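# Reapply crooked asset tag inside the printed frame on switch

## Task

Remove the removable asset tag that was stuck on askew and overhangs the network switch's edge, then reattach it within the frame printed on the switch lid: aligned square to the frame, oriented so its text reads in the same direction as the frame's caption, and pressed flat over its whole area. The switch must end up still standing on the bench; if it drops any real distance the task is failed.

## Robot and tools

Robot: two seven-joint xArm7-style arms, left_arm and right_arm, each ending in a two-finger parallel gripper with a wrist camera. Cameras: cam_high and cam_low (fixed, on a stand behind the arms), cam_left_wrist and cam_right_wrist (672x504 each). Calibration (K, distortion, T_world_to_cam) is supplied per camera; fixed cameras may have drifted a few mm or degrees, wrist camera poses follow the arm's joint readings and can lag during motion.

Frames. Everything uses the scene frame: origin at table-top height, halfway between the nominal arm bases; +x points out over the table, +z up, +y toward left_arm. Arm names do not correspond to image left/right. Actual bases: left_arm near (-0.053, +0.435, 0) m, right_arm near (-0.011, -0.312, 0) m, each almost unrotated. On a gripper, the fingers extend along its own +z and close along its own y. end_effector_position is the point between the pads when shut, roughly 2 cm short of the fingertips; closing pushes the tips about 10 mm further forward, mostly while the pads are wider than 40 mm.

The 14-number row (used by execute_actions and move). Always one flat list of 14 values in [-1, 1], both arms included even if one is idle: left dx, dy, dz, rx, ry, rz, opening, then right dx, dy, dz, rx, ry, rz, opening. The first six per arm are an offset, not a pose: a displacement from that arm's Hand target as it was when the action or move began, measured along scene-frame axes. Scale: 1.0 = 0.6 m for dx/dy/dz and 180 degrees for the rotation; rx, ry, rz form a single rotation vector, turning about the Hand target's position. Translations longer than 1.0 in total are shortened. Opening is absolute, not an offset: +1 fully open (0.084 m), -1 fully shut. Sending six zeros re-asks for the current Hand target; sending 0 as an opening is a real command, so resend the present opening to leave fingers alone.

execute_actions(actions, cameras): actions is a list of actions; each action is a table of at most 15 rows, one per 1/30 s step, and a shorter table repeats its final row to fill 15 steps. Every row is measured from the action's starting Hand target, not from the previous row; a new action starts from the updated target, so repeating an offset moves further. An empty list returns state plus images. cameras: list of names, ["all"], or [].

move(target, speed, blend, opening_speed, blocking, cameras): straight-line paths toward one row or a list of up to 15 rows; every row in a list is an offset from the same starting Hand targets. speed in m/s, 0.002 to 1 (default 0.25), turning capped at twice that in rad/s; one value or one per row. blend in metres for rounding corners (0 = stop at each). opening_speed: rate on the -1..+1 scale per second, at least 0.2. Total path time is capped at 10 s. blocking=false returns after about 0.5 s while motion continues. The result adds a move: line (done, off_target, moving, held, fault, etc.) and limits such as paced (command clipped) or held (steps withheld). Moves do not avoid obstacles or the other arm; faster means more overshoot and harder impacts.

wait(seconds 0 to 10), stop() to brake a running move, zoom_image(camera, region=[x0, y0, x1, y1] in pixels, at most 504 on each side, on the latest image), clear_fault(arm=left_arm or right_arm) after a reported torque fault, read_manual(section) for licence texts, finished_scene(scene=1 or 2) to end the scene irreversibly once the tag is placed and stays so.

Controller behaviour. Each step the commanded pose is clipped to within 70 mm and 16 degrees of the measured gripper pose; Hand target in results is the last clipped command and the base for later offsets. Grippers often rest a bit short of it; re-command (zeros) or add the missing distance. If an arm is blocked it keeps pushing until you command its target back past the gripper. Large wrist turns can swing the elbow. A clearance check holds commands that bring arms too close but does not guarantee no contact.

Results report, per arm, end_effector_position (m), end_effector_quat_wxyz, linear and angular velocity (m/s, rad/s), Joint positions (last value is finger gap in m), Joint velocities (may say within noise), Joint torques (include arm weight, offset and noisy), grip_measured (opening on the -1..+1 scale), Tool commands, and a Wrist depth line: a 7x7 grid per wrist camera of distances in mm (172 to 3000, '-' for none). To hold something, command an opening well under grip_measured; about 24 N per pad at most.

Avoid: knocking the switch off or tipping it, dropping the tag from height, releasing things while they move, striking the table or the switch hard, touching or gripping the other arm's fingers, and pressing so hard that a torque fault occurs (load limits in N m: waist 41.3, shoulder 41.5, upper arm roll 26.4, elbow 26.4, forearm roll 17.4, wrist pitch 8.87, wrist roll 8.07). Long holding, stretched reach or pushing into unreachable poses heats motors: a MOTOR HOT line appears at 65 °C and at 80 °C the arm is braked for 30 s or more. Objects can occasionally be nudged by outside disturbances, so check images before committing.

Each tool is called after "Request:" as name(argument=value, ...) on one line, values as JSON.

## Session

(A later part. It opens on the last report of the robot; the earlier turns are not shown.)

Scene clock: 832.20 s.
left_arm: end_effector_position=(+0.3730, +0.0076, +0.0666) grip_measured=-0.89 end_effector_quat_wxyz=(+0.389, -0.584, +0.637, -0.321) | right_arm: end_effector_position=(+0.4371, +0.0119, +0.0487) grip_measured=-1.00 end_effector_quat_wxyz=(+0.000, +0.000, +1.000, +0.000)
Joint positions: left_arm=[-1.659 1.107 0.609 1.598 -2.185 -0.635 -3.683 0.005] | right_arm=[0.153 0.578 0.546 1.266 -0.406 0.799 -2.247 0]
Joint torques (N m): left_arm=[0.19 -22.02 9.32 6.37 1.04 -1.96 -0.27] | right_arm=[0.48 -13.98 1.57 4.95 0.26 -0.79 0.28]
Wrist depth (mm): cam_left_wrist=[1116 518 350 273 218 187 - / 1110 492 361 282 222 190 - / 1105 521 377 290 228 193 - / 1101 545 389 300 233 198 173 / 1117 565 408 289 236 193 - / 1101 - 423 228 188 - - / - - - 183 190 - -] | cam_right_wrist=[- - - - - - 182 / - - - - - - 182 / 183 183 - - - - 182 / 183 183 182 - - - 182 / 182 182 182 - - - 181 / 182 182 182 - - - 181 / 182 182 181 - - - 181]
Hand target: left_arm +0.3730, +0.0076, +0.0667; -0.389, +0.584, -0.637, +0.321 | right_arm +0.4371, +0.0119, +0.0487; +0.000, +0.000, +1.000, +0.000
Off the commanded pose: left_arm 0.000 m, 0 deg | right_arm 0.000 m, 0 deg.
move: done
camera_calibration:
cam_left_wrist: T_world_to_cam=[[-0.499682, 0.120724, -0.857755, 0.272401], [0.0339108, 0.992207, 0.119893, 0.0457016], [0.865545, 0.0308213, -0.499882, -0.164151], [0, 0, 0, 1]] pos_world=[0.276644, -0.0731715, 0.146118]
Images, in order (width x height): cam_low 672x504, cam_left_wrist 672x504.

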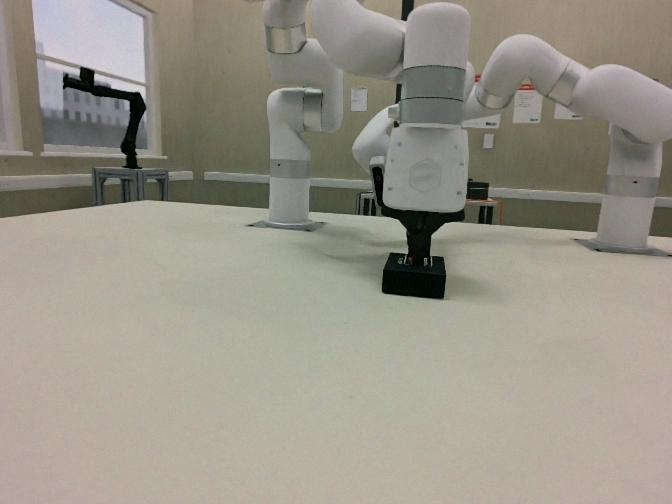

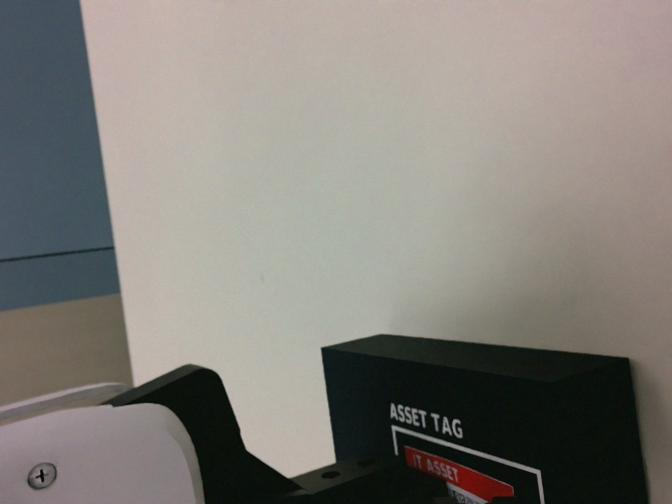

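Request:
move(target=[[-0.03,0,0.02,0,0,0,-0.87, 0,0,0,0,0,0,-1],[-0.2,0.083,0.133,0,0,0,-0.87, 0,0,0,0,0,0,-1]], speed=[0.05,0.15], blend=[0.01,0])

Request:
move(target=[[0,0,0,0,0,0,-0.87, 0,0,0.03,0,0,0,-1],[0,0,0,0,0,0,-0.87, 0.02,0,0.1355,0,0,0,-1]], speed=[0.05,0.12], blend=[0.01,0], cameras=["cam_right_wrist", "cam_low"])

Request:
zoom_image(camera="cam_right_wrist", region=[360, 230, 540, 430])

Request:
zoom_image(camera="cam_low", region=[370, 190, 470, 310])

Scene clock: 845.77 s.
left_arm: end_effector_position=(+0.2530, +0.0574, +0.1464) grip_measured=-0.89 end_effector_quat_wxyz=(+0.389, -0.584, +0.637, -0.321) | right_arm: end_effector_position=(+0.4371, +0.0119, +0.0487) grip_measured=-1.00 end_effector_quat_wxyz=(+0.000, +0.000, +1.000, +0.000)
Joint positions: left_arm=[-2.056 0.748 0.717 1.133 -2.17 -0.741 -3.78 0.005] | right_arm=[0.153 0.578 0.546 1.266 -0.406 0.799 -2.247 0]
Joint torques (N m): left_arm=[0.05 -16.82 7.81 6.25 2.12 -2.21 -0.3] | right_arm=[0.56 -14.3 1.31 5.39 0.4 -0.72 0]
Wrist depth (mm): cam_left_wrist=[1239 732 548 416 345 287 252 / 1241 786 571 425 352 292 256 / 1215 1285 539 440 344 298 259 / 247 260 280 358 317 301 255 / 241 256 278 313 312 303 260 / 241 256 278 473 388 314 264 / 1186 1300 639 489 397 319 269] | cam_right_wrist=[184 183 183 183 183 183 182 / 183 183 183 183 183 182 182 / 183 183 182 182 182 182 182 / 183 183 182 182 182 182 182 / 182 182 182 182 182 175 181 / 182 182 182 - - - 181 / 182 182 181 - - - 181]
Hand target: left_arm +0.2530, +0.0574, +0.1465; -0.389, +0.584, -0.637, +0.321 | right_arm +0.4371, +0.0119, +0.0487; +0.000, +0.000, +1.000, +0.000
Off the commanded pose: left_arm 0.000 m, 0 deg | right_arm 0.000 m, 0 deg.
move: done

Scene clock: 847.20 s.
left_arm: end_effector_position=(+0.2530, +0.0574, +0.1465) grip_measured=-0.89 end_effector_quat_wxyz=(+0.389, -0.584, +0.637, -0.321) | right_arm: end_effector_position=(+0.4491, +0.0119, +0.1299) grip_measured=-1.00 end_effector_quat_wxyz=(+0.000, +0.000, +1.000, +0.000)
Joint positions: left_arm=[-2.056 0.748 0.717 1.132 -2.17 -0.741 -3.78 0.005] | right_arm=[0.115 0.472 0.601 1.364 -0.312 0.988 -2.322 0]
Joint torques (N m): left_arm=[-0.35 -16.64 7.99 6.12 2.07 -2.1 -0.27] | right_arm=[-0.42 -29.12 3.81 13.13 0.49 -0.64 -0.21]
Wrist depth (mm): cam_left_wrist=[1257 734 548 416 344 287 251 / 1246 786 572 426 354 292 256 / 1228 1278 588 440 343 298 260 / 260 1276 615 385 317 302 255 / 252 281 548 470 311 303 260 / 256 1273 669 477 388 313 265 / 1186 1295 646 490 398 319 270] | cam_right_wrist=[265 265 264 263 263 262 261 / 265 265 264 263 262 262 262 / 265 264 264 263 262 261 261 / 264 264 263 231 232 261 261 / 264 264 263 232 229 261 260 / 263 264 263 231 230 261 261 / 264 263 263 231 230 260 261]
Hand target: left_arm +0.2530, +0.0574, +0.1465; -0.389, +0.584, -0.637, +0.321 | right_arm +0.4491, +0.0119, +0.1300; +0.000, +0.000, +1.000, +0.000
Off the commanded pose: left_arm 0.000 m, 0 deg | right_arm 0.000 m, 0 deg.
move: done; blend cut to 0.009 m at target 1
camera_calibration:
cam_right_wrist: T_world_to_cam=[[0.0107292, 0.999929, -0.00515625, 0.0180779], [0.999933, -0.0107514, -0.00430091, -0.382137], [-0.00435604, -0.00510976, -0.999977, 0.262611], [0, 0, 0, 1]] pos_world=[0.383061, -0.0208432, 0.261055]
Images, in order (width x height): cam_low 672x504, cam_right_wrist 672x504.

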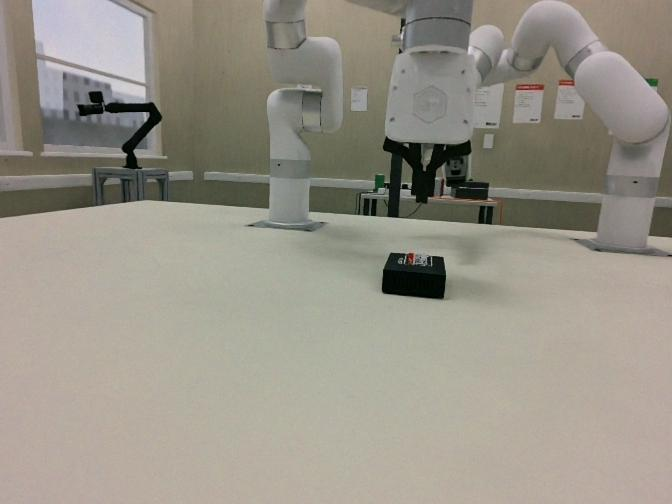

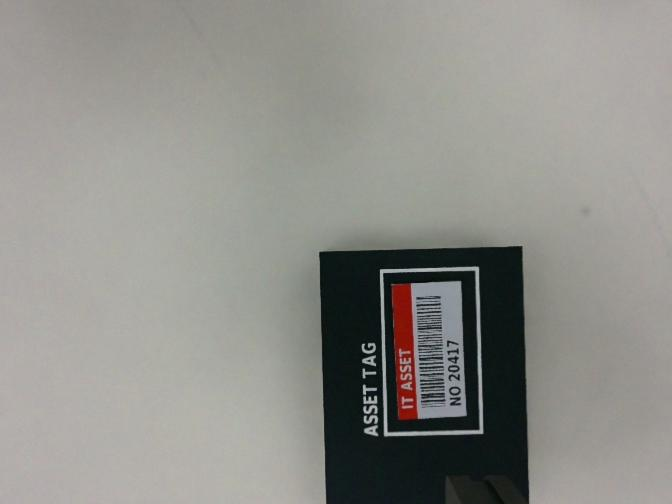

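Scaled by 2.520.

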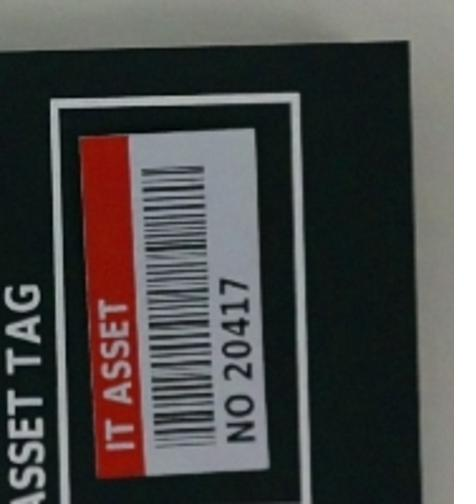

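Scaled by 4.200.

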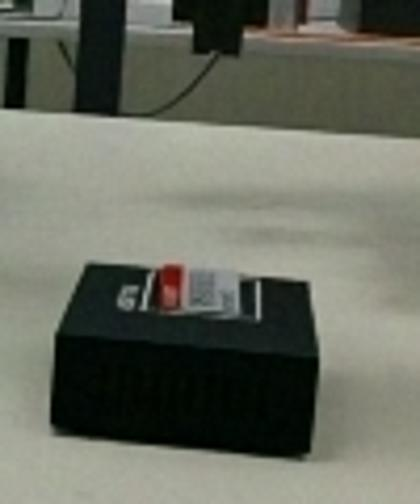

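Request:
move(target=[[0,0,0,0,0,0,-0.87,-0.0297,-0.0005,-0.115,0,0,0,-1],[0,0,0,0,0,0,-0.87,-0.0297,-0.0005,-0.1355,0,0,0,-1],[0,0,0,0,0,0,-0.87,-0.0297,-0.0005,-0.1233,0,0,0,-1],[0,0,0,0,0,0,-0.87,-0.0480,-0.0012,-0.1233,0,0,0,-1],[0,0,0,0,0,0,-0.87,-0.0480,-0.0012,-0.1355,0,0,0,-1],[0,0,0,0,0,0,-0.87,-0.0480,-0.0012,-0.1233,0,0,0,-1],[0,0,0,0,0,0,-0.87,-0.0663,-0.0018,-0.1233,0,0,0,-1],[0,0,0,0,0,0,-0.87,-0.0663,-0.0018,-0.1355,0,0,0,-1],[0,0,0,0,0,0,-0.87,-0.0663,-0.0018,-0.1233,0,0,0,-1]], speed=[0.1,0.03,0.06,0.04,0.03,0.06,0.04,0.03,0.06], blend=[0.002,0,0.002,0.002,0,0.002,0.002,0,0])

Request:
move(target=[[0,0,0,0,0,0,-0.87,0,-0.0124,0,0,0,0,-1],[0,0,0,0,0,0,-0.87,0,-0.0124,-0.0122,0,0,0,-1],[0,0,0,0,0,0,-0.87,0,-0.0124,0,0,0,0,-1],[0,0,0,0,0,0,-0.87,0,0.0126,0,0,0,0,-1],[0,0,0,0,0,0,-0.87,0,0.0126,-0.0122,0,0,0,-1],[0,0,0,0,0,0,-0.87,0,0.0126,0,0,0,0,-1],[0,0,0,0,0,0,-0.87,-0.01,0.0117,0,0,0,0,-1],[0,0,0,0,0,0,-0.87,-0.01,0.0117,-0.0122,0,0,0,-1],[0,0,0,0,0,0,-0.87,-0.01,0.0117,0,0,0,0,-1],[0,0,0,0,0,0,-0.87,-0.01,-0.0117,0,0,0,0,-1],[0,0,0,0,0,0,-0.87,-0.01,-0.0117,-0.0122,0,0,0,-1],[0,0,0,0,0,0,-0.87,-0.01,-0.0117,0,0,0,0,-1]], speed=[0.04,0.03,0.06,0.04,0.03,0.06,0.04,0.03,0.06,0.04,0.03,0.06], blend=[0.002,0,0.002,0.002,0,0.002,0.002,0,0.002,0.002,0,0])

Scene clock: 894.80 s.
left_arm: end_effector_position=(+0.2530, +0.0574, +0.1465) grip_measured=-0.89 end_effector_quat_wxyz=(+0.389, -0.584, +0.637, -0.321) | right_arm: end_effector_position=(+0.4093, +0.0109, +0.0559) grip_measured=-1.00 end_effector_quat_wxyz=(+0.000, +0.000, +1.000, +0.000)
Joint positions: left_arm=[-2.056 0.748 0.717 1.132 -2.17 -0.741 -3.78 0.005] | right_arm=[0.139 0.501 0.574 1.165 -0.382 0.771 -2.226 0]
Joint torques (N m): left_arm=[-0.23 -16.68 7.62 6.23 1.98 -2.02 -0.26] | right_arm=[-1.1 -28.18 3.8 11.83 0.51 -0.66 0]
Wrist depth (mm): cam_left_wrist=[1253 732 547 416 345 287 251 / 1241 786 572 426 353 292 256 / 1237 729 508 435 343 298 260 / 220 232 252 297 304 301 256 / 212 229 250 290 305 303 260 / 212 229 249 440 389 313 264 / 218 236 584 491 397 319 270] | cam_right_wrist=[190 190 189 189 189 188 187 / 190 189 189 189 188 188 188 / 189 189 189 189 188 188 188 / 189 189 189 188 188 187 187 / 189 189 189 188 188 188 187 / 189 189 189 189 188 187 187 / 189 189 188 - - - 187]
Hand target: left_arm +0.2530, +0.0574, +0.1465; -0.389, +0.584, -0.637, +0.321 | right_arm +0.4093, +0.0109, +0.0560; +0.000, +0.000, +1.000, +0.000
Off the commanded pose: left_arm 0.000 m, 0 deg | right_arm 0.000 m, 0 deg.
move: done

Scene clock: 898.73 s.
left_arm: end_effector_position=(+0.2530, +0.0574, +0.1465) grip_measured=-0.89 end_effector_quat_wxyz=(+0.389, -0.584, +0.637, -0.321) | right_arm: end_effector_position=(+0.4033, +0.0038, +0.0559) grip_measured=-1.00 end_effector_quat_wxyz=(+0.000, +0.000, +1.000, +0.000)
Joint positions: left_arm=[-2.056 0.748 0.717 1.132 -2.17 -0.741 -3.78 0.005] | right_arm=[0.123 0.475 0.58 1.125 -0.373 0.755 -2.233 0]
Joint torques (N m): left_arm=[-0.23 -16.6 7.56 6.15 2.07 -2.01 -0.22] | right_arm=[-0.46 -27.68 3.9 11.71 0.68 -0.64 -0.29]
Wrist depth (mm): cam_left_wrist=[1237 735 548 417 344 287 251 / 1235 785 571 427 353 292 256 / 1220 235 499 436 343 298 260 / 209 225 245 278 300 301 256 / 207 223 243 277 310 303 261 / 207 223 244 445 389 313 264 / 1182 1276 641 490 398 320 269] | cam_right_wrist=[190 190 189 189 188 188 188 / 190 190 189 189 188 188 188 / 190 190 189 189 188 188 187 / 190 189 189 188 188 188 187 / 189 189 189 188 188 188 187 / 189 189 189 188 188 187 187 / 189 189 188 188 - - 187]
Hand target: left_arm +0.2530, +0.0574, +0.1465; -0.389, +0.584, -0.637, +0.321 | right_arm +0.4033, +0.0038, +0.0560; +0.000, +0.000, +1.000, +0.000
Off the commanded pose: left_arm 0.000 m, 0 deg | right_arm 0.000 m, 0 deg.
move: done

Request:
move(target=[[0,0,0,0,0,0,-0.87,0.0283,-0.0007,0,0,0,0,-1],[0,0,0,0,0,0,-0.87,0.0283,-0.0007,-0.0122,0,0,0,-1],[0,0,0,0,0,0,-0.87,0.0283,-0.0007,0,0,0,0,-1],[0,0,0,0,0,0,-0.87,0.0283,0.0253,0,0,0,0,-1],[0,0,0,0,0,0,-0.87,0.0283,0.0253,-0.0122,0,0,0,-1],[0,0,0,0,0,0,-0.87,0.0283,0.0253,0,0,0,0,-1],[0,0,0,0,0,0,-0.87,0.0467,0.026,0,0,0,0,-1],[0,0,0,0,0,0,-0.87,0.0467,0.026,-0.0122,0,0,0,-1],[0,0,0,0,0,0,-0.87,0.0467,0.026,0,0,0,0,-1]], speed=[0.04,0.03,0.06,0.04,0.03,0.06,0.04,0.03,0.06], blend=[0.002,0,0.002,0.002,0,0.002,0.002,0,0])

Request:
move(target=[[0,0,0,0,0,0,-0.87,0.01,-0.0013,0,0,0,0,-1],[0,0,0,0,0,0,-0.87,0.01,-0.0013,-0.0122,0,0,0,-1],[0,0,0,0,0,0,-0.87,0.01,-0.0013,0,0,0,0,-1],[0,0,0,0,0,0,-0.87,0.01,-0.0247,0,0,0,0,-1],[0,0,0,0,0,0,-0.87,0.01,-0.0247,-0.0122,0,0,0,-1],[0,0,0,0,0,0,-0.87,0.01,-0.0247,0,0,0,0,-1],[0,0,0,0,0,0,-0.87,0,-0.0257,0,0,0,0,-1],[0,0,0,0,0,0,-0.87,0,-0.0257,-0.0122,0,0,0,-1],[0,0,0,0,0,0,-0.87,0,-0.0257,0.01,0,0,0,-1],[0,0,0,0,0,0,-0.87,0.03,-0.013,0.1233,0,0,0,-1]], speed=[0.04,0.03,0.06,0.04,0.03,0.06,0.04,0.03,0.06,0.12], blend=[0.002,0,0.002,0.002,0,0.002,0.002,0,0.005,0], cameras=["cam_right_wrist", "cam_low"])

Request:
zoom_image(camera="cam_right_wrist", region=[360, 230, 540, 430])

Request:
zoom_image(camera="cam_low", region=[375, 230, 455, 310])

Scene clock: 926.13 s.
left_arm: end_effector_position=(+0.2530, +0.0574, +0.1465) grip_measured=-0.89 end_effector_quat_wxyz=(+0.389, -0.584, +0.637, -0.321) | right_arm: end_effector_position=(+0.4313, +0.0194, +0.0559) grip_measured=-1.00 end_effector_quat_wxyz=(+0.000, +0.000, +1.000, +0.000)
Joint positions: left_arm=[-2.056 0.748 0.717 1.132 -2.17 -0.741 -3.78 0.005] | right_arm=[0.163 0.565 0.555 1.267 -0.397 0.814 -2.235 0]
Joint torques (N m): left_arm=[-0.07 -16.83 7.51 6.29 2.05 -1.92 -0.19] | right_arm=[-0.79 -30.03 4.1 11.93 0.33 -0.73 0.04]
Wrist depth (mm): cam_left_wrist=[1241 735 549 416 345 287 251 / 1241 786 571 426 353 292 256 / 1233 1281 590 439 344 298 260 / 246 258 276 385 317 301 256 / 234 250 273 313 312 303 261 / 232 250 272 474 389 314 264 / 240 258 584 491 397 319 269] | cam_right_wrist=[190 190 190 189 189 188 188 / 190 190 189 189 188 188 188 / 190 190 189 189 189 188 188 / 190 189 189 188 188 188 187 / 189 189 189 188 188 188 187 / 189 189 189 - - - 187 / 189 189 188 - - - 187]
Hand target: left_arm +0.2530, +0.0574, +0.1465; -0.389, +0.584, -0.637, +0.321 | right_arm +0.4313, +0.0194, +0.0560; +0.000, +0.000, +1.000, +0.000
Off the commanded pose: left_arm 0.000 m, 0 deg | right_arm 0.000 m, 0 deg.
move: done

Scene clock: 929.90 s.
left_arm: end_effector_position=(+0.2530, +0.0574, +0.1465) grip_measured=-0.89 end_effector_quat_wxyz=(+0.389, -0.584, +0.637, -0.321) | right_arm: end_effector_position=(+0.4493, +0.0116, +0.1299) grip_measured=-1.00 end_effector_quat_wxyz=(+0.000, +0.000, +1.000, +0.000)
Joint positions: left_arm=[-2.056 0.748 0.717 1.132 -2.17 -0.741 -3.78 0.005] | right_arm=[0.114 0.472 0.601 1.364 -0.312 0.988 -2.323 0]
Joint torques (N m): left_arm=[-0.05 -16.65 7.53 6.21 2.05 -1.89 -0.18] | right_arm=[0.84 -29.28 3.85 13.19 0.5 -0.72 -0.16]
Wrist depth (mm): cam_left_wrist=[1241 732 549 416 345 287 251 / 1244 784 569 425 354 292 256 / 1233 1273 588 440 343 298 260 / 261 1271 616 385 316 302 256 / 252 281 580 470 311 303 260 / 256 1273 668 476 389 314 265 / 1190 1295 650 491 397 319 269] | cam_right_wrist=[265 265 263 263 263 262 262 / 265 264 263 263 263 262 261 / 265 265 264 263 262 262 261 / 264 264 263 262 231 262 261 / 264 264 263 231 231 261 261 / 264 263 263 231 230 261 260 / 264 264 263 231 230 261 260]
Hand target: left_arm +0.2530, +0.0574, +0.1465; -0.389, +0.584, -0.637, +0.321 | right_arm +0.4493, +0.0116, +0.1300; +0.000, +0.000, +1.000, +0.000
Off the commanded pose: left_arm 0.000 m, 0 deg | right_arm 0.000 m, 0 deg.
move: done
camera_calibration:
cam_right_wrist: T_world_to_cam=[[0.0107292, 0.999929, -0.00515625, 0.0184746], [0.999933, -0.0107514, -0.00430091, -0.382441], [-0.00435604, -0.00510976, -0.999977, 0.26261], [0, 0, 0, 1]] pos_world=[0.383361, -0.0212432, 0.261055]
Images, in order (width x height): cam_low 672x504, cam_right_wrist 672x504.

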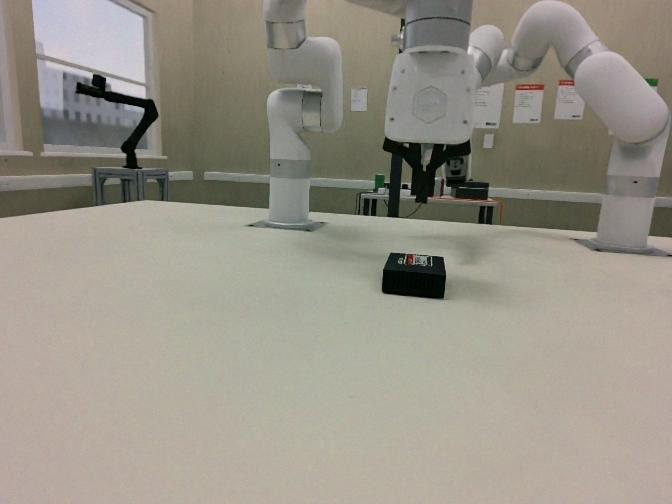

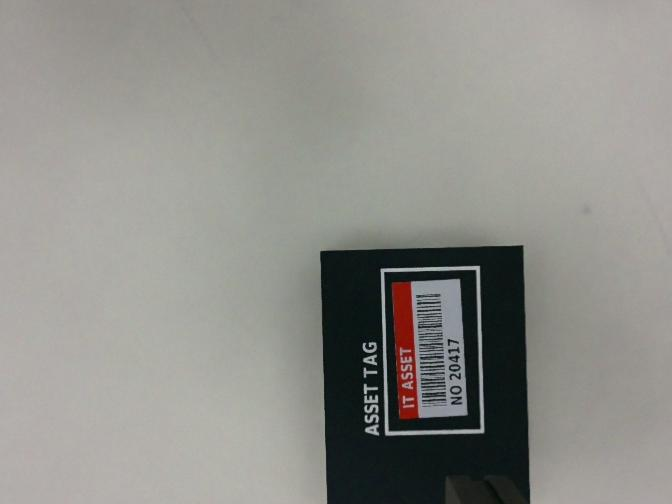

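Scaled by 2.520.

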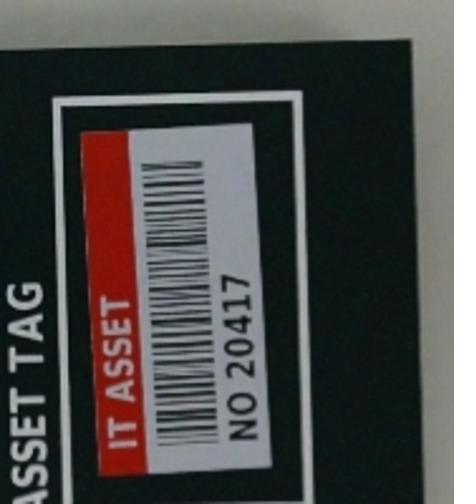

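Scaled by 6.300.

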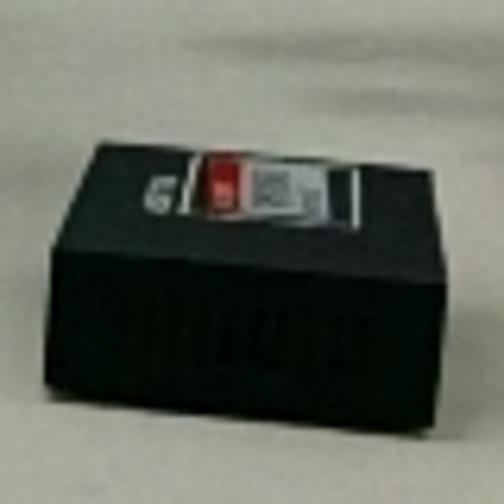

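Request:
zoom_image(camera="cam_right_wrist", region=[370, 255, 500, 305])

Request:
zoom_image(camera="cam_right_wrist", region=[370, 395, 500, 445])

Scaled by 3.877.

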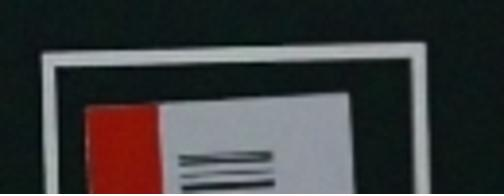

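Scaled by 3.877.

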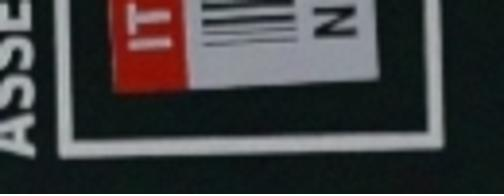

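Request:
finished_scene(scene=2)

The scene is finished: the task was done.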